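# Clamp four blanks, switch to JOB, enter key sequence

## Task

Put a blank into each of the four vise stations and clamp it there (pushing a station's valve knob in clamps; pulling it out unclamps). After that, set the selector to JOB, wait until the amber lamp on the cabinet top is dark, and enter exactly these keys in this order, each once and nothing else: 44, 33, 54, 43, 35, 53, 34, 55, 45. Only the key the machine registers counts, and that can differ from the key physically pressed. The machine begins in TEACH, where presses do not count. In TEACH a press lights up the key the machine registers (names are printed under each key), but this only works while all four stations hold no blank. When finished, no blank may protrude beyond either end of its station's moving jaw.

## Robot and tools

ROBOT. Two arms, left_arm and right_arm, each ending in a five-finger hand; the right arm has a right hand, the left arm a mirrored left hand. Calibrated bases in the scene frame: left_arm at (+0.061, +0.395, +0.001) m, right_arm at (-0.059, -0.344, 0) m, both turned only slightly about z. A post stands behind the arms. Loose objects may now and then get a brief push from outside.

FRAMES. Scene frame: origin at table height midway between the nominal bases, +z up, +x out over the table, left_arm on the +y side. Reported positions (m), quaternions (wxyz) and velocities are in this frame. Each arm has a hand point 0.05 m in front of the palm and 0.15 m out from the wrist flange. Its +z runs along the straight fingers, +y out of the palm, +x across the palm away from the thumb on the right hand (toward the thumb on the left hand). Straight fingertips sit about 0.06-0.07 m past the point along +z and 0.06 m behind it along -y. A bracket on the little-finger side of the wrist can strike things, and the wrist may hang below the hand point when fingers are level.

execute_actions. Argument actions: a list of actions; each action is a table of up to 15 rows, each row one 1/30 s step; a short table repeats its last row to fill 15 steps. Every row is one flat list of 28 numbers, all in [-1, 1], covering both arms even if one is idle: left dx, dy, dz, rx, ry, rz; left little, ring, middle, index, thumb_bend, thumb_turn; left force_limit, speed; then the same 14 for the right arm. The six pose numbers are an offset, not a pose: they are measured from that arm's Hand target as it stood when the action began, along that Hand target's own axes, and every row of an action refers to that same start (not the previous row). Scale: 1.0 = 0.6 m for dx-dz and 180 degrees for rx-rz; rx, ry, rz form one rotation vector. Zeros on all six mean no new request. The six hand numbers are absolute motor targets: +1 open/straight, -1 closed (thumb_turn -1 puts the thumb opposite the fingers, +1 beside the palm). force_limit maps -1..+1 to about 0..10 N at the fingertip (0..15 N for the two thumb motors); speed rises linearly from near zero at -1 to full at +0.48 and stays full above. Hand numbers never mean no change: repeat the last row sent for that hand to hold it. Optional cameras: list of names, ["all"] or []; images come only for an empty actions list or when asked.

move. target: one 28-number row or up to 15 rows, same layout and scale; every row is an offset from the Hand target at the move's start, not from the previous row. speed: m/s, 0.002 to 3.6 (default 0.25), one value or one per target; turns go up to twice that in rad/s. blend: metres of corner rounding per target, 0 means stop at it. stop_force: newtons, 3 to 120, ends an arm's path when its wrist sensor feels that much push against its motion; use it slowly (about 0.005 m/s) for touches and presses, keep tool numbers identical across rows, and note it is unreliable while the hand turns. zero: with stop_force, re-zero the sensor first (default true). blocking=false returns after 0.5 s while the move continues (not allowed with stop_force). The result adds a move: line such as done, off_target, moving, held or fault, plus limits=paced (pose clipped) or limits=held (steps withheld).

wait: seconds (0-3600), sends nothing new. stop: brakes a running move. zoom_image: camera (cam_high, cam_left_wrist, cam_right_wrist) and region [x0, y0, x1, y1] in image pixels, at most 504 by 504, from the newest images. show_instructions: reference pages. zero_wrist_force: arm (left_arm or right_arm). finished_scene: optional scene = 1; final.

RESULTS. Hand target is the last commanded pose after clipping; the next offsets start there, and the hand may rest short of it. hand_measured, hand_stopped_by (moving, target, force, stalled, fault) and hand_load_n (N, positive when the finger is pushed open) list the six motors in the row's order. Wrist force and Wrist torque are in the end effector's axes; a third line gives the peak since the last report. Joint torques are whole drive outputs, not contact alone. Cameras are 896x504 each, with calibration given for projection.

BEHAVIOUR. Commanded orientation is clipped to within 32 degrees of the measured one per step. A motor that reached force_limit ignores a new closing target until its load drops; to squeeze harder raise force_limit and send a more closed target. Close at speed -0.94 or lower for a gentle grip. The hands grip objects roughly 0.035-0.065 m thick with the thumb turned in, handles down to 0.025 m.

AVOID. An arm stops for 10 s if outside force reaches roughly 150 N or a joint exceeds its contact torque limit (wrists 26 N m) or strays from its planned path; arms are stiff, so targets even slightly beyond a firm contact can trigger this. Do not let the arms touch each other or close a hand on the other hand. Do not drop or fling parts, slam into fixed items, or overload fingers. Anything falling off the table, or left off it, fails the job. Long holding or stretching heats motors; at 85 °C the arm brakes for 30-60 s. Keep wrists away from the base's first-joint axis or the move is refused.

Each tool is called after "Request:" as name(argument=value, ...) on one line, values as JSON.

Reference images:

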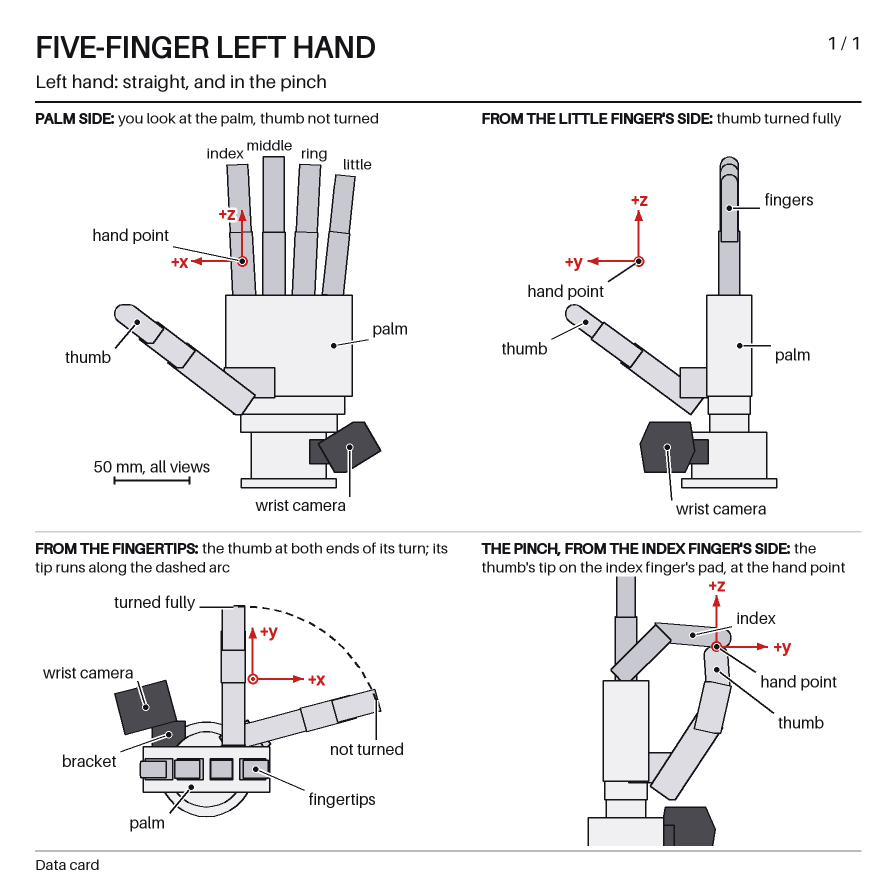

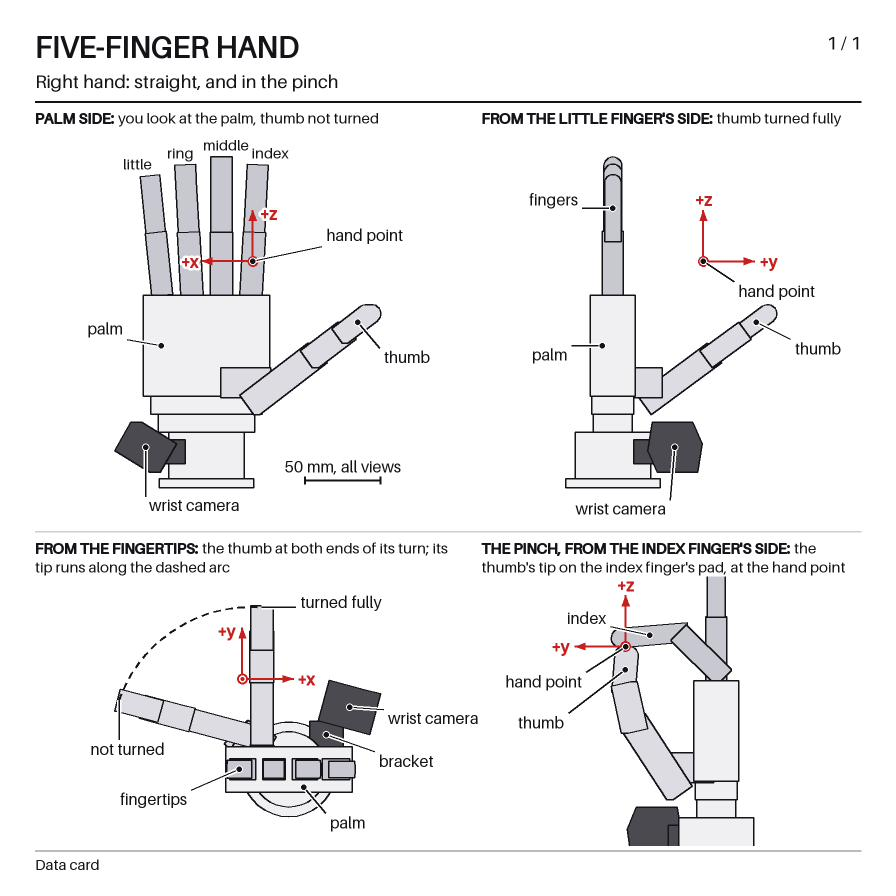

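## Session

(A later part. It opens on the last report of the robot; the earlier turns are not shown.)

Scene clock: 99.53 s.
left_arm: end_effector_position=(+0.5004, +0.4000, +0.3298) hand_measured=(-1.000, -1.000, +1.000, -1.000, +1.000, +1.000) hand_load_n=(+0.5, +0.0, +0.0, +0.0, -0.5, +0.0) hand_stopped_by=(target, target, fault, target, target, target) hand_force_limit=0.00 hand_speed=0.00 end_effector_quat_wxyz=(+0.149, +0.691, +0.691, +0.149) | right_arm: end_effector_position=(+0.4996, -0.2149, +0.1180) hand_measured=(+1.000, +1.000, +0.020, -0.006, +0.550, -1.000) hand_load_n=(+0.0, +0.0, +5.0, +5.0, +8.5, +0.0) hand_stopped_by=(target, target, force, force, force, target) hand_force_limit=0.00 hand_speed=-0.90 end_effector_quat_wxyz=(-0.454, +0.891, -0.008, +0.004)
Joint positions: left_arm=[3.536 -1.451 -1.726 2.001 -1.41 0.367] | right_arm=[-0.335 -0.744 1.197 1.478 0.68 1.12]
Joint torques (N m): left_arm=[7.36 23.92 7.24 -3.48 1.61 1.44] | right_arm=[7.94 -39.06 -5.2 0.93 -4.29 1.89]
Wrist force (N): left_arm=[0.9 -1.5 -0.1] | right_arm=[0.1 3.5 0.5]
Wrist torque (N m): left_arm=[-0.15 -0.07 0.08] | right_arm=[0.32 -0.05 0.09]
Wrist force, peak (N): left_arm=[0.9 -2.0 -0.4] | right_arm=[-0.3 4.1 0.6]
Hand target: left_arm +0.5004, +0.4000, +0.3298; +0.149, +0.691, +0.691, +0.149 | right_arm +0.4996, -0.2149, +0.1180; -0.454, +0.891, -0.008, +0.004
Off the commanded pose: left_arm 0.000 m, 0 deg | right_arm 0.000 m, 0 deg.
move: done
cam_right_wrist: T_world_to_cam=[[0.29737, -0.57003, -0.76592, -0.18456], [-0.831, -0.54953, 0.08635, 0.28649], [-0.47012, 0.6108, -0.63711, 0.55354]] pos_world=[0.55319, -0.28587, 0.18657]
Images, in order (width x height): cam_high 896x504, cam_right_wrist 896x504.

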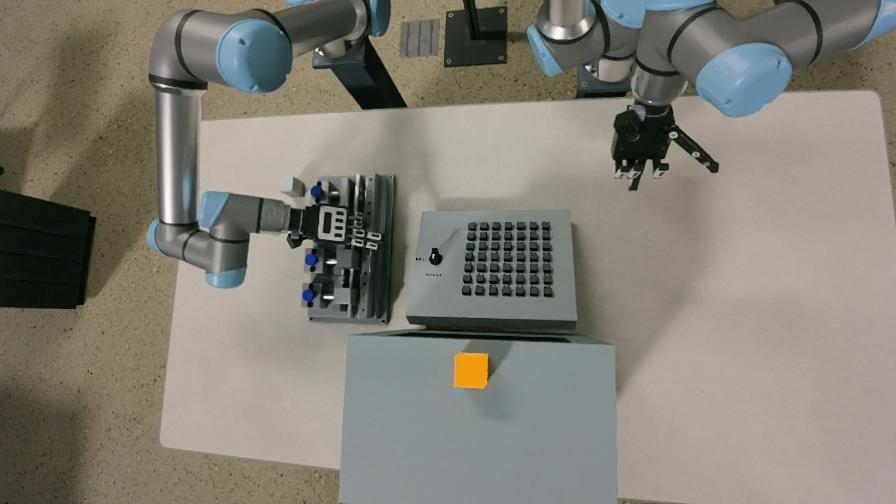

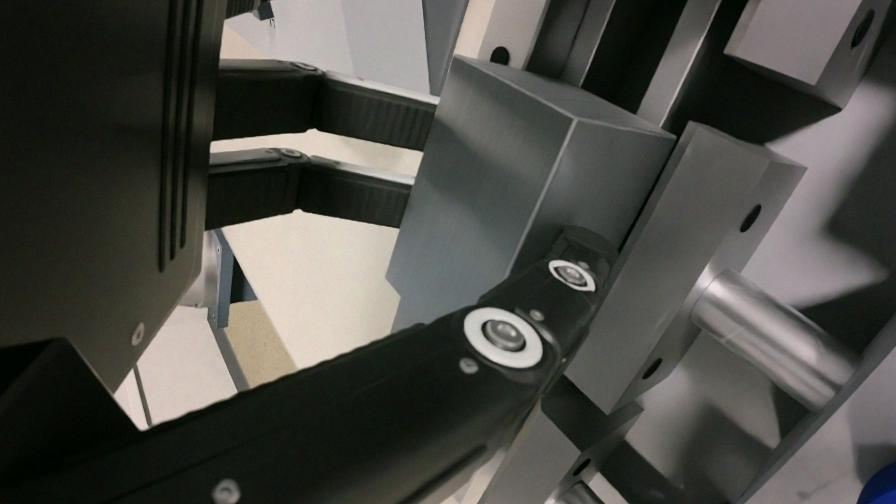

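Request:
move(target=[0,0,0,0,0,0,-1,-1,-1,-1,1,1,0,0, 0,0.0162,0.0118,0,0,0,1,1,-0.2,-0.2,0.08,-1,0,-0.9], speed=0.01, stop_force=3.5, cameras=["cam_right_wrist"])

Scene clock: 101.90 s.
left_arm: end_effector_position=(+0.5004, +0.4000, +0.3298) hand_measured=(-1.000, -1.000, +1.000, -1.000, +1.000, +1.000) hand_load_n=(+0.0, +0.0, +0.0, +0.0, +0.0, +0.0) hand_stopped_by=(target, target, fault, target, target, target) hand_force_limit=0.00 hand_speed=0.00 end_effector_quat_wxyz=(+0.149, +0.691, +0.691, +0.149) | right_arm: end_effector_position=(+0.4996, -0.2149, +0.1094) hand_measured=(+1.000, +1.000, +0.020, -0.006, +0.550, -1.000) hand_load_n=(+0.0, +0.0, +4.5, +4.5, +9.0, +0.5) hand_stopped_by=(target, target, force, force, force, target) hand_force_limit=0.00 hand_speed=-0.90 end_effector_quat_wxyz=(-0.454, +0.891, -0.008, +0.004)
Joint positions: left_arm=[3.536 -1.451 -1.726 2.001 -1.41 0.367] | right_arm=[-0.335 -0.735 1.203 1.462 0.68 1.12]
Joint torques (N m): left_arm=[7.5 23.73 6.83 -3.38 1.5 1.43] | right_arm=[6.84 -61.41 -29.54 5.36 1.48 1.56]
Wrist force (N): left_arm=[0.7 -1.5 -0.4] | right_arm=[0.2 3.0 -0.7]
Wrist torque (N m): left_arm=[-0.13 -0.05 0.07] | right_arm=[0.34 -0.03 0.08]
Wrist force, peak (N): left_arm=[0.7 -2.1 -0.6] | right_arm=[-2.2 -4.6 -6.0]
Hand target: left_arm +0.5004, +0.4000, +0.3298; +0.149, +0.691, +0.691, +0.149 | right_arm +0.4996, -0.2149, +0.1094; -0.454, +0.891, -0.008, +0.004 (not the last commanded pose)
Off the commanded pose: left_arm 0.000 m, 0 deg | right_arm 0.003 m, 0 deg.
move: contact (right_arm)
cam_right_wrist: T_world_to_cam=[[0.2973, -0.57002, -0.76595, -0.19118], [-0.83104, -0.54947, 0.08635, 0.28728], [-0.47009, 0.61086, -0.63707, 0.54799]] pos_world=[0.55319, -0.28587, 0.17787]

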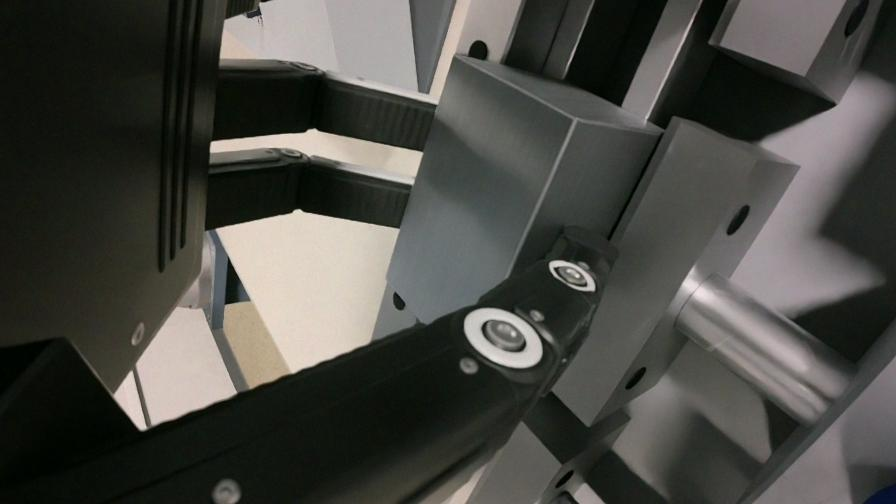

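Request:
move(target=[0,0,0,0,0,0,-1,-1,-1,-1,1,1,0,0, 0,0,0,0,0,0,1,1,0.15,0.15,0.75,-1,0,-0.6], cameras=["cam_right_wrist"])

Scene clock: 102.67 s.
left_arm: end_effector_position=(+0.5004, +0.4000, +0.3298) hand_measured=(-1.000, -1.000, +1.000, -1.000, +1.000, +1.000) hand_load_n=(+0.0, +0.0, +0.0, +0.0, +0.0, +0.0) hand_stopped_by=(target, target, fault, target, target, target) hand_force_limit=0.00 hand_speed=0.00 end_effector_quat_wxyz=(+0.149, +0.691, +0.691, +0.149) | right_arm: end_effector_position=(+0.4996, -0.2149, +0.1094) hand_measured=(+1.000, +1.000, +0.100, +0.150, +0.750, -1.000) hand_load_n=(+0.0, +0.0, -11.5, +0.0, +0.0, +0.0) hand_stopped_by=(target, target, stalled, target, target, target) hand_force_limit=0.00 hand_speed=-0.60 end_effector_quat_wxyz=(-0.454, +0.891, -0.008, +0.004)
Joint positions: left_arm=[3.536 -1.451 -1.726 2.001 -1.41 0.367] | right_arm=[-0.335 -0.735 1.203 1.462 0.68 1.12]
Joint torques (N m): left_arm=[7.53 24.1 7.17 -3.47 1.64 1.42] | right_arm=[7.88 -46.11 -22.37 1.03 -0.4 1.73]
Wrist force (N): left_arm=[0.4 -1.7 -0.5] | right_arm=[-0.9 1.9 -11.9]
Wrist torque (N m): left_arm=[-0.15 0.00 0.05] | right_arm=[0.45 0.33 0.04]
Wrist force, peak (N): left_arm=[0.5 -2.0 -0.6] | right_arm=[-0.8 2.3 -12.5]
Hand target: left_arm +0.5004, +0.4000, +0.3298; +0.149, +0.691, +0.691, +0.149 | right_arm +0.4996, -0.2149, +0.1094; -0.454, +0.891, -0.008, +0.004
Off the commanded pose: left_arm 0.000 m, 0 deg | right_arm 0.000 m, 0 deg.
move: done
cam_right_wrist: T_world_to_cam=[[0.29737, -0.5701, -0.76587, -0.19118], [-0.83101, -0.5495, 0.08638, 0.28725], [-0.47009, 0.61076, -0.63717, 0.54805]] pos_world=[0.55319, -0.28587, 0.17797]

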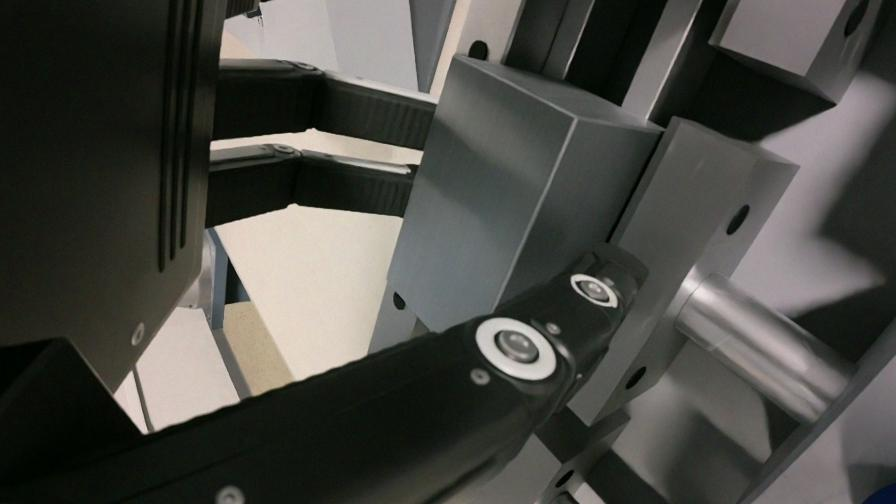

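Request:
move(target=[0,0,0,0,0,0,-1,-1,-1,-1,1,1,0,0, 0,-0.0539,-0.0392,0,0,0,1,1,0.07,0.15,0.75,-1,0,-0.6], speed=0.08, cameras=["cam_right_wrist"])

Scene clock: 103.83 s.
left_arm: end_effector_position=(+0.5004, +0.4000, +0.3298) hand_measured=(-1.000, -1.000, +1.000, -1.000, +1.000, +1.000) hand_load_n=(+0.0, +0.0, +0.0, +0.0, +0.0, +0.0) hand_stopped_by=(target, target, fault, target, target, target) hand_force_limit=0.00 hand_speed=0.00 end_effector_quat_wxyz=(+0.149, +0.691, +0.691, +0.149) | right_arm: end_effector_position=(+0.4996, -0.2149, +0.1493) hand_measured=(+1.000, +1.000, +0.070, +0.150, +0.750, -1.000) hand_load_n=(+0.0, +0.0, +0.0, +0.0, +0.0, +0.0) hand_stopped_by=(target, target, target, target, target, target) hand_force_limit=0.00 hand_speed=-0.60 end_effector_quat_wxyz=(-0.454, +0.891, -0.008, +0.004)
Joint positions: left_arm=[3.536 -1.451 -1.726 2.001 -1.41 0.367] | right_arm=[-0.335 -0.777 1.17 1.537 0.68 1.12]
Joint torques (N m): left_arm=[7.64 24.04 7.11 -3.5 1.54 1.45] | right_arm=[-2.57 -59.74 -30.83 5.24 -1.51 -2.25]
Wrist force (N): left_arm=[0.5 -1.7 -0.5] | right_arm=[-0.2 1.2 -0.8]
Wrist torque (N m): left_arm=[-0.15 -0.01 0.07] | right_arm=[0.20 -0.01 0.04]
Wrist force, peak (N): left_arm=[0.6 -2.0 -0.7] | right_arm=[-0.7 2.2 -12.0]
Hand target: left_arm +0.5004, +0.4000, +0.3298; +0.149, +0.691, +0.691, +0.149 | right_arm +0.4996, -0.2149, +0.1494; -0.454, +0.891, -0.008, +0.004
Off the commanded pose: left_arm 0.000 m, 0 deg | right_arm 0.000 m, 0 deg.
move: done
cam_right_wrist: T_world_to_cam=[[0.29737, -0.56998, -0.76596, -0.16058], [-0.83101, -0.54952, 0.0863, 0.28388], [-0.47009, 0.61086, -0.63707, 0.57335]] pos_world=[0.55319, -0.28577, 0.21777]

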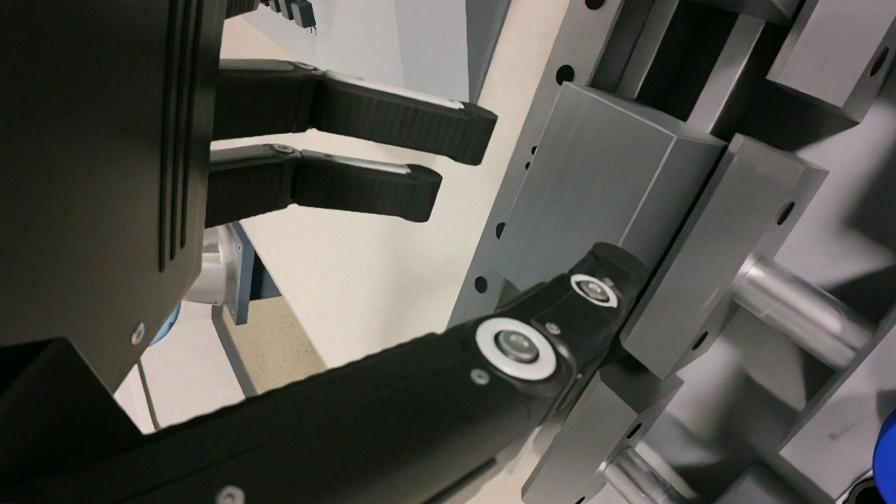

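Request:
zoom_image(camera="cam_right_wrist", region=[440, 50, 860, 400])

Scaled by 1.200 from the camera's image (finer frame: 1280x720).

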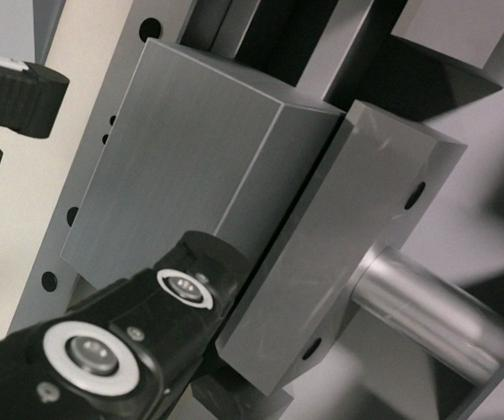

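Request:
move(target=[[0,0,0,0,0,0,-1,-1,-1,-1,1,1,0,0, 0,-0.0674,-0.049,0,0,0,1,1,0.3,0.3,0.8,-1,0,0],[0,0,0,0,0,0,-1,-1,-1,-1,1,1,0,0, -0.1648,0.2253,-0.2548,0,0.382,0.2776,1,1,0.3,0.3,0.8,-1,0,0]], speed=[0.15,0.4], blend=[0.01,0], cameras=["cam_right_wrist","cam_high"])

Request:
zoom_image(camera="cam_high", region=[300, 180, 400, 280])

Request:
zoom_image(camera="cam_right_wrist", region=[540, 90, 800, 350])

Scene clock: 107.40 s.
left_arm: end_effector_position=(+0.5004, +0.4000, +0.3298) hand_measured=(-1.000, -1.000, +1.000, -1.000, +1.000, +1.000) hand_load_n=(+0.0, +0.0, +0.0, +0.0, +0.0, +0.0) hand_stopped_by=(target, target, fault, target, target, target) hand_force_limit=0.00 hand_speed=0.00 end_effector_quat_wxyz=(+0.149, +0.691, +0.691, +0.149) | right_arm: end_effector_position=(+0.3972, -0.4163, +0.1300) hand_measured=(+1.000, +1.000, +0.300, +0.300, +0.800, -1.000) hand_load_n=(+0.0, +0.0, +0.0, +0.0, +0.0, +0.0) hand_stopped_by=(target, target, target, target, target, target) hand_force_limit=0.00 hand_speed=0.00 end_effector_quat_wxyz=(-0.332, +0.652, -0.607, +0.310)
Joint positions: left_arm=[3.536 -1.451 -1.726 2.001 -1.41 0.367] | right_arm=[-0.855 -1.527 2.049 0.331 0.894 2.518]
Joint torques (N m): left_arm=[7.51 24.24 7.04 -3.52 1.57 1.39] | right_arm=[-5.74 -31.19 -5.07 -1.1 2.29 2.15]
Wrist force (N): left_arm=[0.4 -1.7 -0.5] | right_arm=[-0.4 1.3 -0.4]
Wrist torque (N m): left_arm=[-0.15 0.00 0.05] | right_arm=[0.23 -0.01 0.02]
Wrist force, peak (N): left_arm=[0.9 -2.0 -0.5] | right_arm=[0.0 1.5 -1.3]
Hand target: left_arm +0.5004, +0.4000, +0.3298; +0.149, +0.691, +0.691, +0.149 | right_arm +0.3972, -0.4163, +0.1300; -0.332, +0.652, -0.607, +0.310
Off the commanded pose: left_arm 0.000 m, 0 deg | right_arm 0.000 m, 0 deg.
move: done
cam_right_wrist: T_world_to_cam=[[-0.54101, -0.34636, -0.76638, 0.16646], [-0.62023, 0.77975, 0.08544, 0.55956], [0.568, 0.52156, -0.63668, 0.18644]] pos_world=[0.33122, -0.4759, 0.19847]
Images, in order (width x height): cam_high 896x504, cam_right_wrist 896x504.

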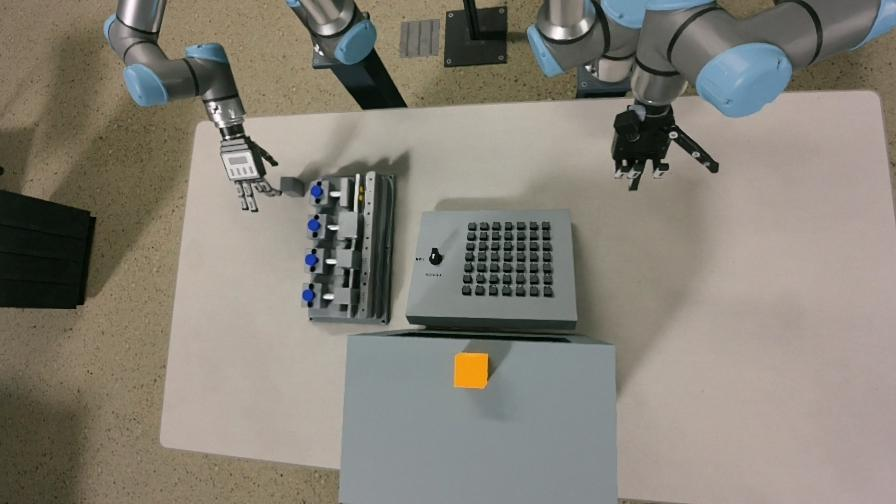

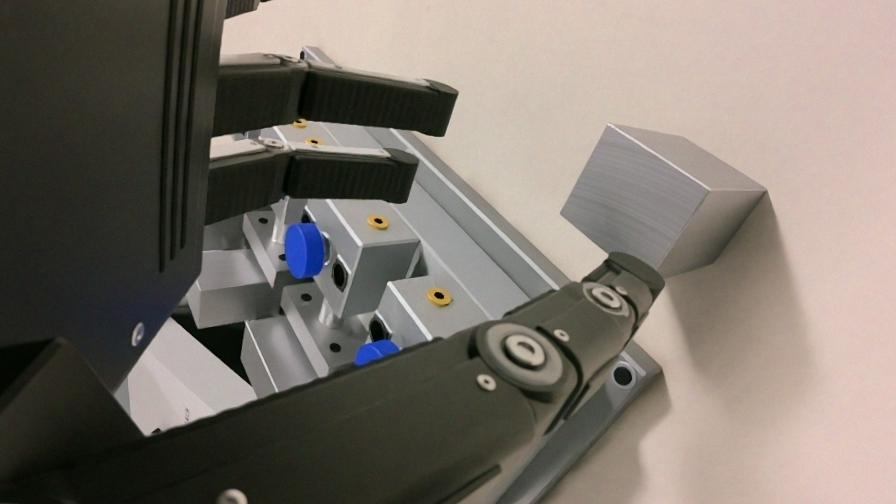

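Scaled by 5.040 from the camera's image (finer frame: 1280x720).

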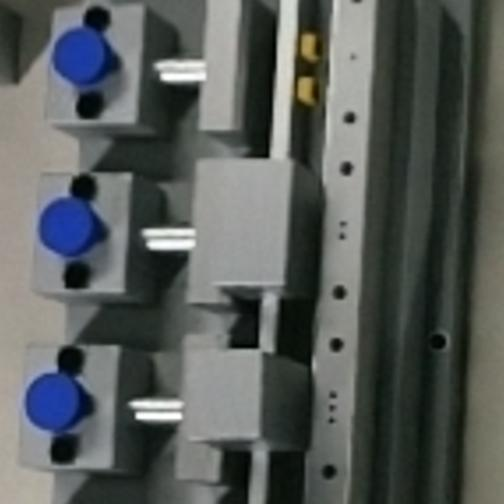

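Scaled by 1.938 from the camera's image (finer frame: 1280x720).

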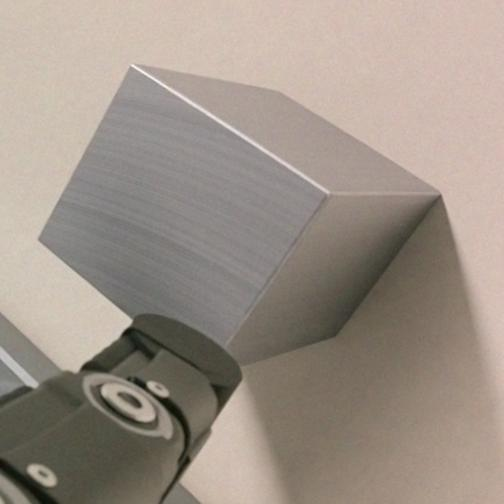

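Request:
move(target=[0,0,0,0,0,0,-1,-1,-1,-1,1,1,0,0, 0.0027,0.098,0.0778,0,0.0135,0.0098,1,1,0.3,0.3,0.8,-1,0,0], speed=0.12)

Request:
move(target=[0,0,0,0,0,0,-1,-1,-1,-1,1,1,0,0, 0,0,0,0,0,0,1,1,0.02,0.02,0.1,-1,0,-0.88])

Request:
move(target=[0,0,0,0,0,0,-1,-1,-1,-1,1,1,0,0, 0,0,0,0,0,0,1,1,-0.2,-0.2,0.08,-1,0,-0.9], cameras=["cam_right_wrist"])

Scene clock: 109.13 s.
left_arm: end_effector_position=(+0.5004, +0.4000, +0.3298) hand_measured=(-1.000, -1.000, +1.000, -1.000, +1.000, +1.000) hand_load_n=(+0.0, +0.0, +0.0, +0.0, +0.0, +0.0) hand_stopped_by=(target, target, fault, target, target, target) hand_force_limit=0.00 hand_speed=0.00 end_effector_quat_wxyz=(+0.149, +0.691, +0.691, +0.149) | right_arm: end_effector_position=(+0.4005, -0.4178, +0.0551) hand_measured=(+1.000, +1.000, +0.300, +0.300, +0.800, -1.000) hand_load_n=(+0.0, +0.0, +0.0, +0.0, +0.0, +0.0) hand_stopped_by=(target, target, target, target, target, target) hand_force_limit=0.00 hand_speed=0.00 end_effector_quat_wxyz=(-0.324, +0.636, -0.624, +0.318)
Joint positions: left_arm=[3.536 -1.451 -1.726 2.001 -1.41 0.367] | right_arm=[-0.834 -1.421 2.157 0.076 0.944 2.586]
Joint torques (N m): left_arm=[7.42 23.56 6.81 -3.5 1.55 1.35] | right_arm=[7.81 -11.55 -2.66 -1.66 2.23 1.83]
Wrist force (N): left_arm=[0.5 -1.7 -0.7] | right_arm=[-0.4 1.0 -0.3]
Wrist torque (N m): left_arm=[-0.15 -0.01 0.06] | right_arm=[0.18 0.01 -0.02]
Wrist force, peak (N): left_arm=[1.0 -2.0 -0.8] | right_arm=[-0.3 1.7 -0.4]
Hand target: left_arm +0.5004, +0.4000, +0.3298; +0.149, +0.691, +0.691, +0.149 | right_arm +0.4006, -0.4178, +0.0550; -0.324, +0.636, -0.624, +0.319
Off the commanded pose: left_arm 0.000 m, 0 deg | right_arm 0.000 m, 0 deg.
move: done

Scene clock: 110.43 s.
left_arm: end_effector_position=(+0.5004, +0.4000, +0.3298) hand_measured=(-1.000, -1.000, +1.000, -1.000, +1.000, +1.000) hand_load_n=(+0.0, +0.0, +0.0, +0.0, +0.0, +0.0) hand_stopped_by=(target, target, fault, target, target, target) hand_force_limit=0.00 hand_speed=0.00 end_effector_quat_wxyz=(+0.149, +0.691, +0.691, +0.149) | right_arm: end_effector_position=(+0.4005, -0.4178, +0.0550) hand_measured=(+1.000, +1.000, +0.022, +0.020, +0.624, -1.000) hand_load_n=(+0.0, +0.0, +5.5, +0.0, +7.5, +1.5) hand_stopped_by=(target, target, force, target, force, target) hand_force_limit=0.00 hand_speed=-0.88 end_effector_quat_wxyz=(-0.324, +0.636, -0.624, +0.319)
Joint positions: left_arm=[3.536 -1.451 -1.726 2.001 -1.41 0.367] | right_arm=[-0.834 -1.421 2.157 0.076 0.944 2.587]
Joint torques (N m): left_arm=[7.63 23.39 7.18 -3.35 1.56 1.38] | right_arm=[6.66 -12.07 -2.76 -0.79 1.41 1.92]
Wrist force (N): left_arm=[0.6 -1.7 -0.2] | right_arm=[-0.4 -1.6 -4.8]
Wrist torque (N m): left_arm=[-0.17 -0.02 0.07] | right_arm=[0.13 0.07 -0.07]
Wrist force, peak (N): left_arm=[0.9 -2.1 -0.6] | right_arm=[-0.5 -2.1 -5.5]
Hand target: left_arm +0.5004, +0.4000, +0.3298; +0.149, +0.691, +0.691, +0.149 | right_arm +0.4006, -0.4178, +0.0550; -0.324, +0.636, -0.624, +0.319
Off the commanded pose: left_arm 0.000 m, 0 deg | right_arm 0.000 m, 0 deg.
move: done

Scene clock: 110.93 s.
left_arm: end_effector_position=(+0.5004, +0.4000, +0.3298) hand_measured=(-1.000, -1.000, +1.000, -1.000, +1.000, +1.000) hand_load_n=(+0.0, +0.0, +0.0, +0.0, +0.0, +0.0) hand_stopped_by=(target, target, fault, target, target, target) hand_force_limit=0.00 hand_speed=0.00 end_effector_quat_wxyz=(+0.149, +0.691, +0.691, +0.149) | right_arm: end_effector_position=(+0.4005, -0.4178, +0.0550) hand_measured=(+1.000, +1.000, +0.022, -0.006, +0.624, -1.000) hand_load_n=(+0.0, +0.0, +4.5, +5.0, +9.0, +0.0) hand_stopped_by=(target, target, force, force, force, target) hand_force_limit=0.00 hand_speed=-0.90 end_effector_quat_wxyz=(-0.324, +0.636, -0.624, +0.319)
Joint positions: left_arm=[3.536 -1.451 -1.726 2.001 -1.41 0.367] | right_arm=[-0.834 -1.421 2.157 0.076 0.944 2.587]
Joint torques (N m): left_arm=[7.49 23.8 6.99 -3.51 1.6 1.36] | right_arm=[7.28 -13.3 -4.7 -0.46 0.71 1.76]
Wrist force (N): left_arm=[0.5 -1.8 0.0] | right_arm=[-0.1 1.6 0.0]
Wrist torque (N m): left_arm=[-0.20 0.00 0.07] | right_arm=[0.22 -0.02 -0.03]
Wrist force, peak (N): left_arm=[0.7 -2.1 -0.2] | right_arm=[-0.6 -1.5 -4.7]
Hand target: left_arm +0.5004, +0.4000, +0.3298; +0.149, +0.691, +0.691, +0.149 | right_arm +0.4006, -0.4178, +0.0550; -0.324, +0.636, -0.624, +0.319
Off the commanded pose: left_arm 0.000 m, 0 deg | right_arm 0.000 m, 0 deg.
move: done
cam_right_wrist: T_world_to_cam=[[-0.55848, -0.31739, -0.7664, 0.12938], [-0.57825, 0.81138, 0.08536, 0.56553], [0.59474, 0.49084, -0.63667, 0.11401]] pos_world=[0.33147, -0.47376, 0.12347]

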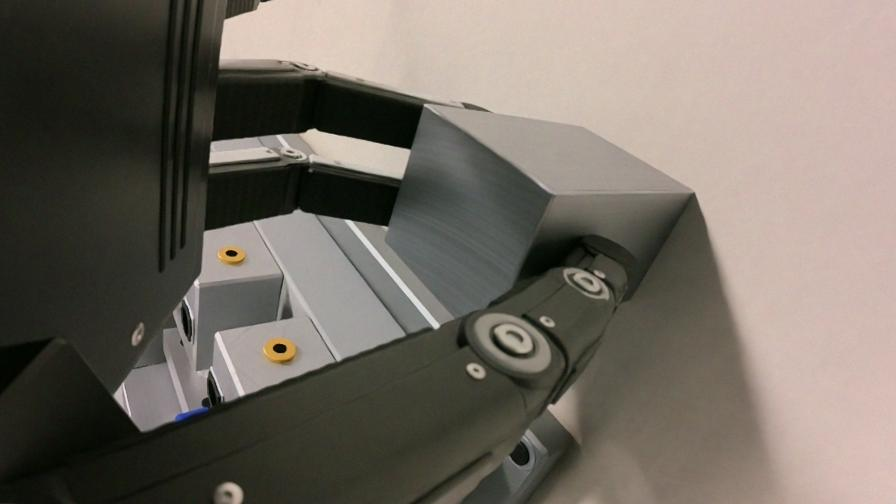

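Request:
move(target=[[0,0,0,0,0,0,-1,-1,-1,-1,1,1,0,0, 0,-0.182,-0.1323,0,0,0,1,1,-0.2,-0.2,0.08,-1,0,-0.9],[0,0,0,0,0,0,-1,-1,-1,-1,1,1,0,0, -0.3455,-0.216,-0.0855,0,0,0,1,1,-0.2,-0.2,0.08,-1,0,-0.9],[0,0,0,0,0,0,-1,-1,-1,-1,1,1,0,0, -0.3455,-0.1715,-0.0532,0,0,0,1,1,-0.2,-0.2,0.08,-1,0,-0.9]], speed=[0.12,0.2,0.1], blend=[0.02,0.01,0], cameras=["cam_right_wrist"])

Request:
zoom_image(camera="cam_right_wrist", region=[540, 60, 896, 360])

Scene clock: 114.27 s.
left_arm: end_effector_position=(+0.5004, +0.4000, +0.3298) hand_measured=(-1.000, -1.000, +1.000, -1.000, +1.000, +1.000) hand_load_n=(+0.0, +0.0, +0.0, +0.0, +0.0, +0.0) hand_stopped_by=(target, target, fault, target, target, target) hand_force_limit=0.00 hand_speed=0.00 end_effector_quat_wxyz=(+0.149, +0.691, +0.691, +0.149) | right_arm: end_effector_position=(+0.4315, -0.2098, +0.1570) hand_measured=(+1.000, +1.000, +0.022, -0.006, +0.624, -1.000) hand_load_n=(+0.0, +0.0, +4.5, +5.0, +9.0, +0.0) hand_stopped_by=(target, target, force, force, force, target) hand_force_limit=0.00 hand_speed=-0.90 end_effector_quat_wxyz=(-0.324, +0.636, -0.624, +0.319)
Joint positions: left_arm=[3.536 -1.451 -1.726 2.001 -1.41 0.367] | right_arm=[-0.144 -1.548 1.952 0.228 1.473 3.069]
Joint torques (N m): left_arm=[7.92 23.78 7.08 -3.43 1.51 1.34] | right_arm=[7.63 -10.29 -9.25 -2.31 2.76 2.02]
Wrist force (N): left_arm=[0.8 -1.6 -0.8] | right_arm=[0.1 3.4 0.3]
Wrist torque (N m): left_arm=[-0.11 -0.07 0.07] | right_arm=[0.32 -0.05 0.02]
Wrist force, peak (N): left_arm=[1.1 -2.0 -0.4] | right_arm=[-0.1 4.2 1.5]
Hand target: left_arm +0.5004, +0.4000, +0.3298; +0.149, +0.691, +0.691, +0.149 | right_arm +0.4315, -0.2098, +0.1569; -0.324, +0.636, -0.624, +0.319
Off the commanded pose: left_arm 0.000 m, 0 deg | right_arm 0.000 m, 0 deg.
move: done
cam_right_wrist: T_world_to_cam=[[-0.55845, -0.31743, -0.7664, 0.29083], [-0.57829, 0.81136, 0.08532, 0.40608], [0.59474, 0.49085, -0.63667, 0.05847]] pos_world=[0.36247, -0.26586, 0.22547]

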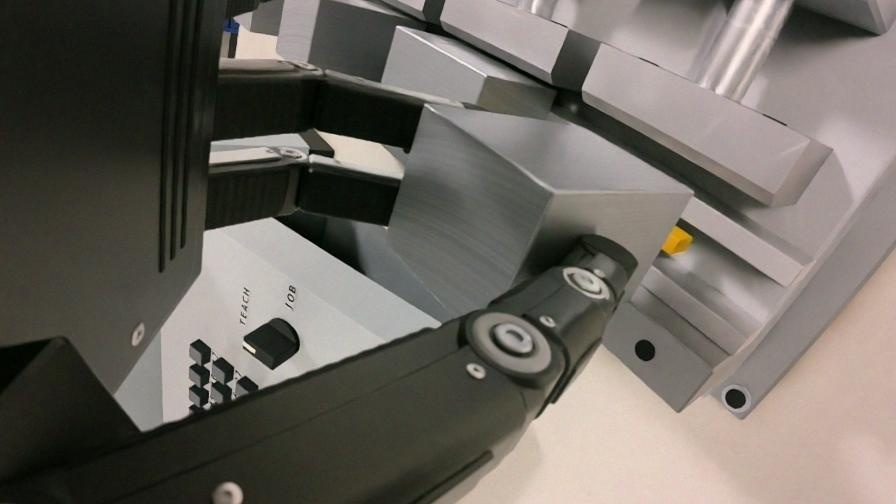

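Scaled by 1.416 from the camera's image (finer frame: 1280x720).

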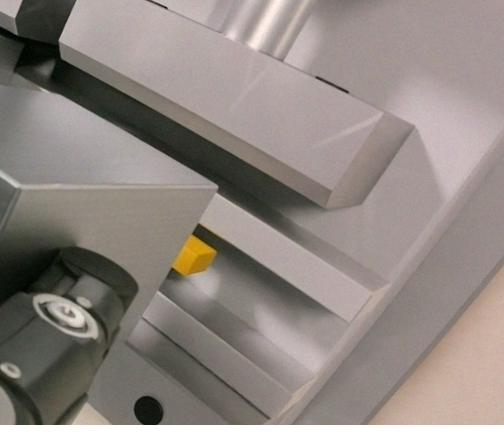

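Request:
move(target=[0,0,0,0,0,0,-1,-1,-1,-1,1,1,0,0, 0,0.0499,0.0363,0,0,0,1,1,-0.2,-0.2,0.08,-1,0,-0.9], speed=0.015, stop_force=4, cameras=["cam_right_wrist"])

Scene clock: 117.83 s.
left_arm: end_effector_position=(+0.5004, +0.4000, +0.3298) hand_measured=(-1.000, -1.000, +1.000, -1.000, +1.000, +1.000) hand_load_n=(+0.0, +0.0, +0.0, +0.0, -0.5, +0.0) hand_stopped_by=(target, target, fault, target, target, target) hand_force_limit=0.00 hand_speed=0.00 end_effector_quat_wxyz=(+0.149, +0.691, +0.691, +0.149) | right_arm: end_effector_position=(+0.4316, -0.2099, +0.1253) hand_measured=(+1.000, +1.000, +0.022, -0.006, +0.624, -1.000) hand_load_n=(+0.0, +0.0, +5.0, +4.5, +9.0, +0.0) hand_stopped_by=(target, target, force, force, force, target) hand_force_limit=0.00 hand_speed=-0.90 end_effector_quat_wxyz=(-0.324, +0.636, -0.624, +0.319)
Joint positions: left_arm=[3.536 -1.451 -1.726 2.001 -1.41 0.367] | right_arm=[-0.144 -1.513 2.004 0.14 1.473 3.069]
Joint torques (N m): left_arm=[7.73 23.62 6.59 -3.41 1.58 1.25] | right_arm=[-3.78 -33 -33.87 2.44 -1.12 -1.29]
Wrist force (N): left_arm=[0.7 -1.9 -0.7] | right_arm=[-0.1 3.2 0.1]
Wrist torque (N m): left_arm=[-0.18 -0.06 0.09] | right_arm=[0.38 -0.06 0.04]
Wrist force, peak (N): left_arm=[1.0 -2.0 -0.7] | right_arm=[-1.1 -5.2 -8.2]
Hand target: left_arm +0.5004, +0.4000, +0.3298; +0.149, +0.691, +0.691, +0.149 | right_arm +0.4316, -0.2099, +0.1253; -0.324, +0.636, -0.624, +0.319 (not the last commanded pose)
Off the commanded pose: left_arm 0.000 m, 0 deg | right_arm 0.005 m, 0 deg.
move: contact (right_arm)
cam_right_wrist: T_world_to_cam=[[-0.55855, -0.31744, -0.76633, 0.26655], [-0.5782, 0.81142, 0.08531, 0.40877], [0.59474, 0.49074, -0.63676, 0.03828]] pos_world=[0.36247, -0.26586, 0.19377]

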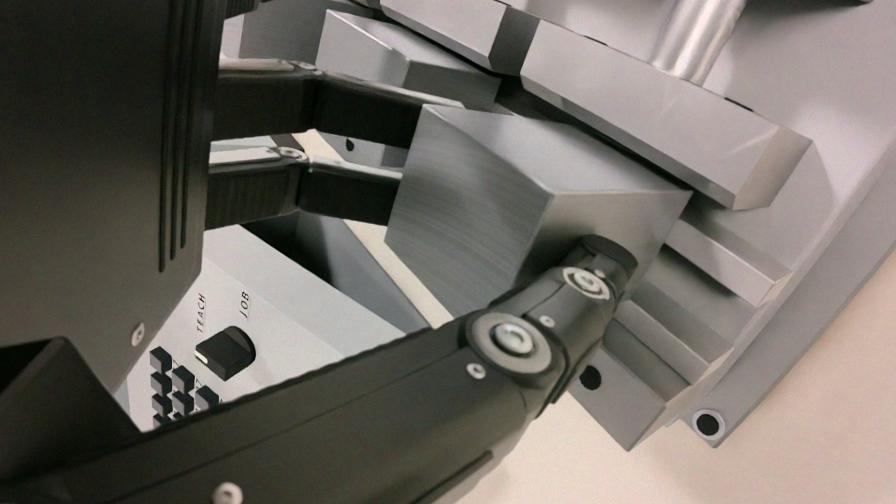

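Request:
move(target=[[0,0,0,0,0,0,-1,-1,-1,-1,1,1,0,0, 0,0.0011,0.0008,0,0,0,1,1,-0.2,-0.2,0.08,-1,0,-0.9],[0,0,0,0,0,0,-1,-1,-1,-1,1,1,0,0, 0,0.0011,0.0008,0,0,0,1,1,0.2,0.2,1,-1,0,-0.6],[0,0,0,0,0,0,-1,-1,-1,-1,1,1,0,0, 0,-0.1079,-0.0784,0,0,0,1,1,0.2,0.2,1,-1,0,-0.6]], speed=[0.02,0.02,0.12], cameras=["cam_right_wrist"])

Scene clock: 120.67 s.
left_arm: end_effector_position=(+0.5004, +0.4000, +0.3298) hand_measured=(-1.000, -1.000, +1.000, -1.000, +1.000, +1.000) hand_load_n=(+0.0, +0.0, +0.0, +0.0, +0.0, +0.0) hand_stopped_by=(target, target, fault, target, target, target) hand_force_limit=0.00 hand_speed=0.00 end_effector_quat_wxyz=(+0.149, +0.691, +0.691, +0.149) | right_arm: end_effector_position=(+0.4315, -0.2098, +0.2052) hand_measured=(+1.000, +1.000, +0.200, +0.200, +1.000, -1.000) hand_load_n=(+0.0, +0.0, +0.0, +0.0, +0.0, +0.0) hand_stopped_by=(target, target, target, target, target, target) hand_force_limit=0.00 hand_speed=-0.60 end_effector_quat_wxyz=(-0.324, +0.636, -0.624, +0.319)
Joint positions: left_arm=[3.536 -1.451 -1.726 2.001 -1.41 0.367] | right_arm=[-0.144 -1.588 1.861 0.358 1.473 3.07]
Joint torques (N m): left_arm=[7.76 23.63 7.29 -3.44 1.63 1.25] | right_arm=[-4.97 -31.15 -33.39 2.74 -0.36 -2.31]
Wrist force (N): left_arm=[0.4 -1.8 -0.5] | right_arm=[0.1 1.7 -1.0]
Wrist torque (N m): left_arm=[-0.17 0.00 0.06] | right_arm=[0.31 -0.05 0.06]
Wrist force, peak (N): left_arm=[1.1 -1.9 -0.7] | right_arm=[-0.9 -9.3 -8.2]
Hand target: left_arm +0.5004, +0.4000, +0.3298; +0.149, +0.691, +0.691, +0.149 | right_arm +0.4315, -0.2098, +0.2053; -0.324, +0.636, -0.624, +0.319
Off the commanded pose: left_arm 0.000 m, 0 deg | right_arm 0.000 m, 0 deg.
move: done
cam_right_wrist: T_world_to_cam=[[-0.55847, -0.31748, -0.76637, 0.32779], [-0.57821, 0.81143, 0.08521, 0.4019], [0.5948, 0.49071, -0.63672, 0.08907]] pos_world=[0.36247, -0.26576, 0.27367]

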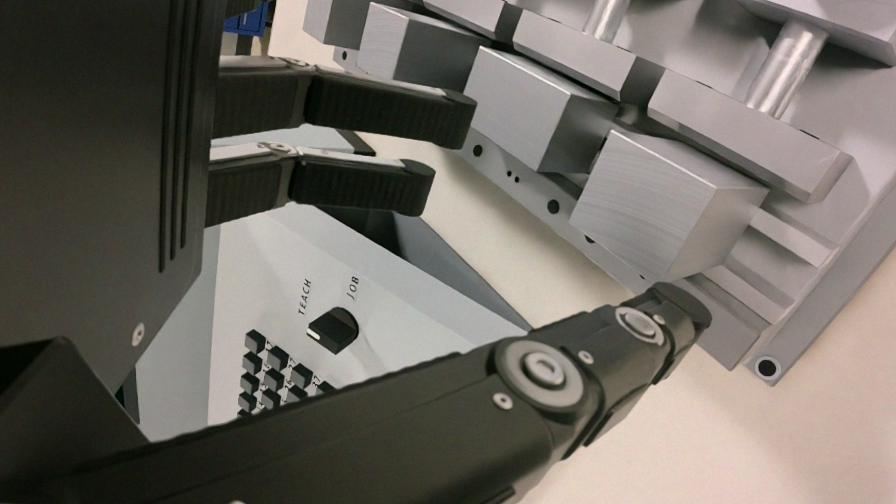

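Request:
move(target=[0,0,0,0,0,0,-1,-1,-1,-1,1,1,0,0, 0.0155,-0.0085,-0.0592,-0.3,0,0,-1,-1,-1,1,1,1,0,0], speed=0.3, cameras=["cam_right_wrist","cam_high"])

Scene clock: 123.47 s.
left_arm: end_effector_position=(+0.5004, +0.4000, +0.3298) hand_measured=(-1.000, -1.000, +1.000, -1.000, +1.000, +1.000) hand_load_n=(+0.0, +0.0, +0.0, +0.0, +0.0, +0.0) hand_stopped_by=(target, target, fault, target, target, target) hand_force_limit=0.00 hand_speed=0.00 end_effector_quat_wxyz=(+0.149, +0.691, +0.691, +0.149) | right_arm: end_effector_position=(+0.4060, -0.2195, +0.2304) hand_measured=(-1.000, -1.000, -1.000, +1.000, +1.000, +1.000) hand_load_n=(+0.0, +0.0, +0.5, +0.0, +0.0, +0.0) hand_stopped_by=(target, target, target, target, target, target) hand_force_limit=0.00 hand_speed=0.00 end_effector_quat_wxyz=(+0.000, +0.713, -0.701, +0.000)
Joint positions: left_arm=[3.536 -1.451 -1.726 2.001 -1.41 0.367] | right_arm=[-0.114 -1.009 1.115 1.465 1.572 3.05]
Joint torques (N m): left_arm=[7.19 23.92 7.08 -3.54 1.55 1.24] | right_arm=[6.44 -31.63 -32.96 4.89 2.9 2.01]
Wrist force (N): left_arm=[0.2 -1.7 -0.4] | right_arm=[0.5 1.3 -2.0]
Wrist torque (N m): left_arm=[-0.15 0.03 0.05] | right_arm=[0.11 -0.06 0.10]
Wrist force, peak (N): left_arm=[0.6 -2.2 -0.5] | right_arm=[0.8 1.8 -2.1]
Hand target: left_arm +0.5004, +0.4000, +0.3298; +0.149, +0.691, +0.691, +0.149 | right_arm +0.4060, -0.2195, +0.2304; +0.000, +0.713, -0.701, +0.000
Off the commanded pose: left_arm 0.000 m, 0 deg | right_arm 0.000 m, 0 deg.
move: done
cam_right_wrist: T_world_to_cam=[[-0.94619, -0.32356, 0.00562, 0.30789], [-0.27639, 0.81705, 0.50601, 0.17464], [-0.16832, 0.47723, -0.86251, 0.48393]] pos_world=[0.42104, -0.27401, 0.32729]
Images, in order (width x height): cam_high 896x504, cam_right_wrist 896x504.

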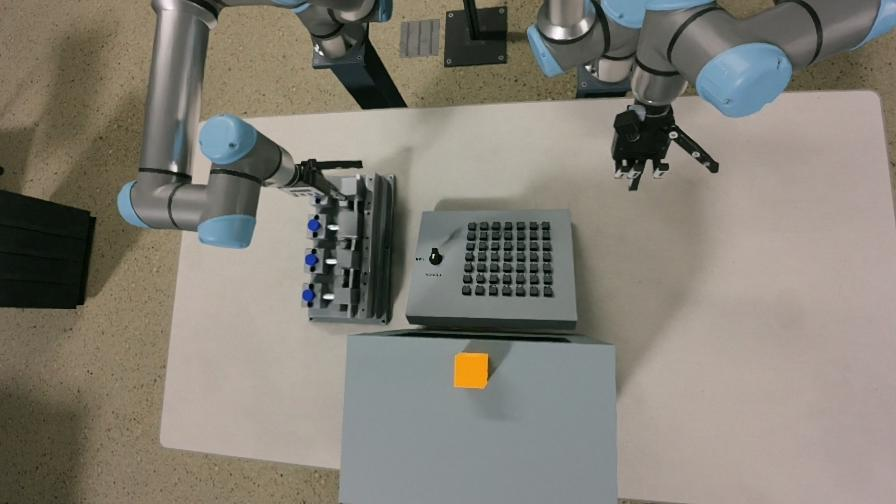

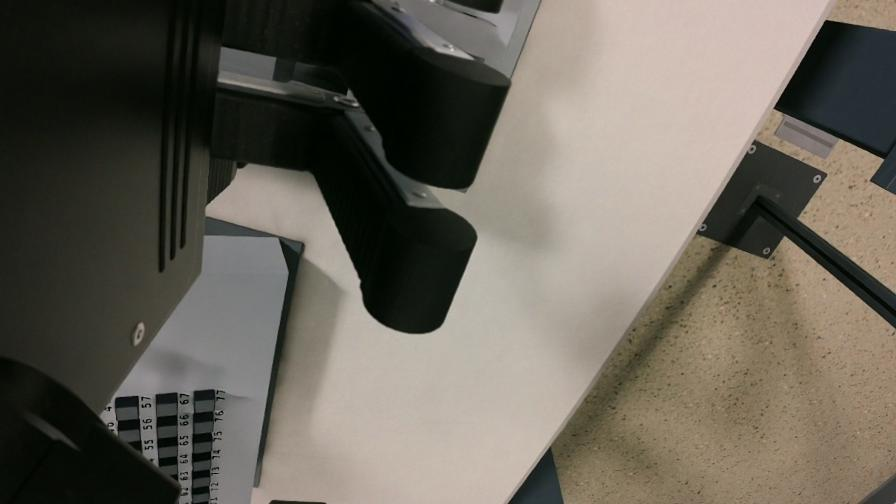

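Request:
move(target=[0,0,0,0,0,0,-1,-1,-1,-1,1,1,0,0, -0.0192,-0.1862,0.0917,0.3,0,0,1,1,0.1,0.1,1,-1,0,0], speed=0.3, cameras=["cam_right_wrist","cam_high"])

Request:
zoom_image(camera="cam_right_wrist", region=[500, 60, 896, 400])

Scene clock: 126.30 s.
left_arm: end_effector_position=(+0.5004, +0.4000, +0.3298) hand_measured=(-1.000, -1.000, +1.000, -1.000, +1.000, +1.000) hand_load_n=(+0.0, +0.0, +0.0, +0.0, +0.0, +0.0) hand_stopped_by=(target, target, fault, target, target, target) hand_force_limit=0.00 hand_speed=0.00 end_effector_quat_wxyz=(+0.149, +0.691, +0.691, +0.149) | right_arm: end_effector_position=(+0.5175, -0.2061, +0.1754) hand_measured=(+1.000, +1.000, +0.100, +0.100, +1.000, -1.000) hand_load_n=(+0.0, +0.0, +0.0, +0.0, +0.0, +0.0) hand_stopped_by=(target, target, target, target, target, target) hand_force_limit=0.00 hand_speed=0.00 end_effector_quat_wxyz=(-0.324, +0.636, -0.624, +0.318)
Joint positions: left_arm=[3.536 -1.451 -1.726 2.001 -1.41 0.367] | right_arm=[-0.112 -1.361 1.689 0.302 1.499 3.088]
Joint torques (N m): left_arm=[7.44 23.58 7 -3.35 1.54 1.29] | right_arm=[-6.29 -40.01 -8.71 -2.07 -2.77 1.84]
Wrist force (N): left_arm=[0.9 -1.7 -0.3] | right_arm=[0.2 1.9 -1.1]
Wrist torque (N m): left_arm=[-0.16 -0.08 0.09] | right_arm=[0.39 -0.08 0.05]
Wrist force, peak (N): left_arm=[1.1 -1.8 -0.4] | right_arm=[0.5 1.9 -2.1]
Hand target: left_arm +0.5004, +0.4000, +0.3298; +0.149, +0.691, +0.691, +0.149 | right_arm +0.5175, -0.2061, +0.1753; -0.324, +0.636, -0.624, +0.319
Off the commanded pose: left_arm 0.000 m, 0 deg | right_arm 0.000 m, 0 deg.
move: done
cam_right_wrist: T_world_to_cam=[[-0.55867, -0.31745, -0.76623, 0.35416], [-0.57819, 0.81142, 0.08539, 0.45105], [0.59463, 0.49073, -0.63686, 0.0173]] pos_world=[0.44837, -0.26206, 0.24387]
Images, in order (width x height): cam_high 896x504, cam_right_wrist 896x504.

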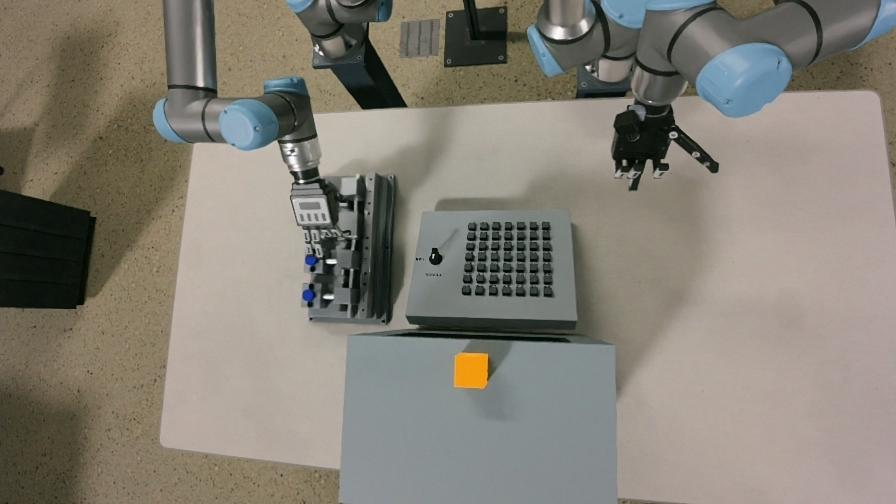

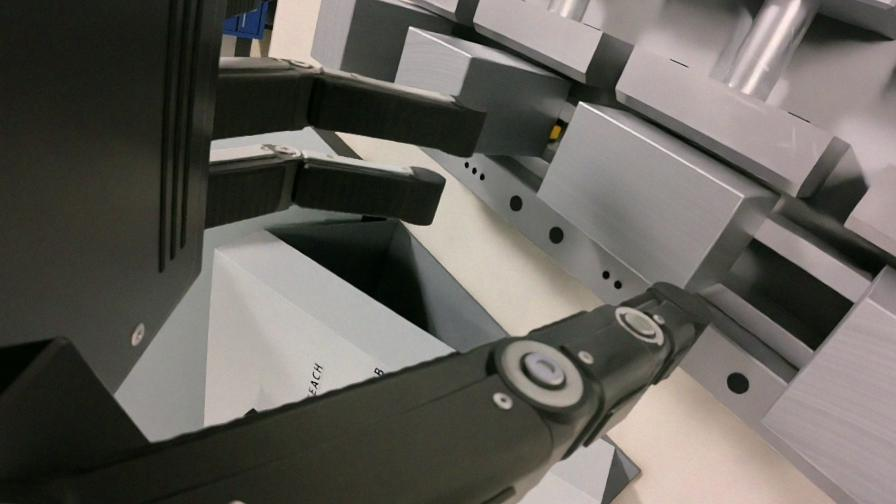

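Scaled by 1.273 from the camera's image (finer frame: 1280x720).

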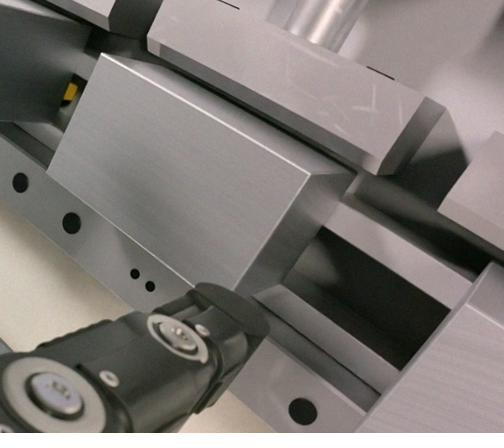

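Request:
zoom_image(camera="cam_right_wrist", region=[390, 0, 660, 180])

Request:
zoom_image(camera="cam_high", region=[300, 230, 400, 330])

Scaled by 1.867 from the camera's image (finer frame: 1280x720).

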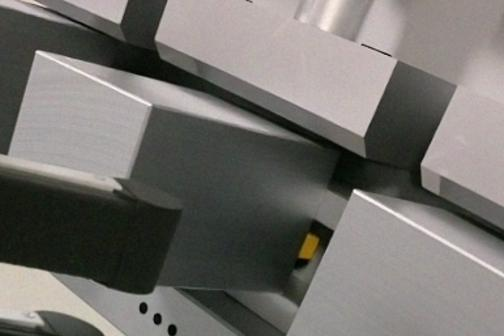

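Scaled by 5.040 from the camera's image (finer frame: 1280x720).

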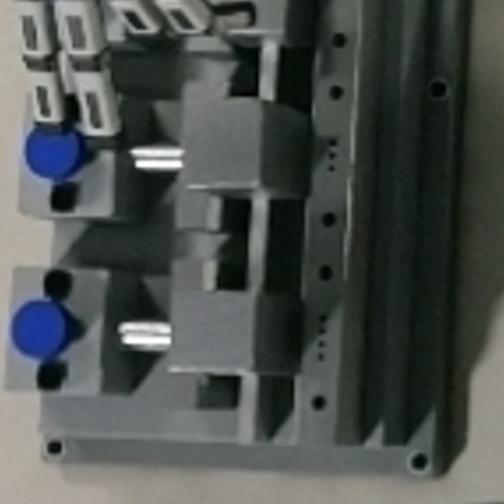

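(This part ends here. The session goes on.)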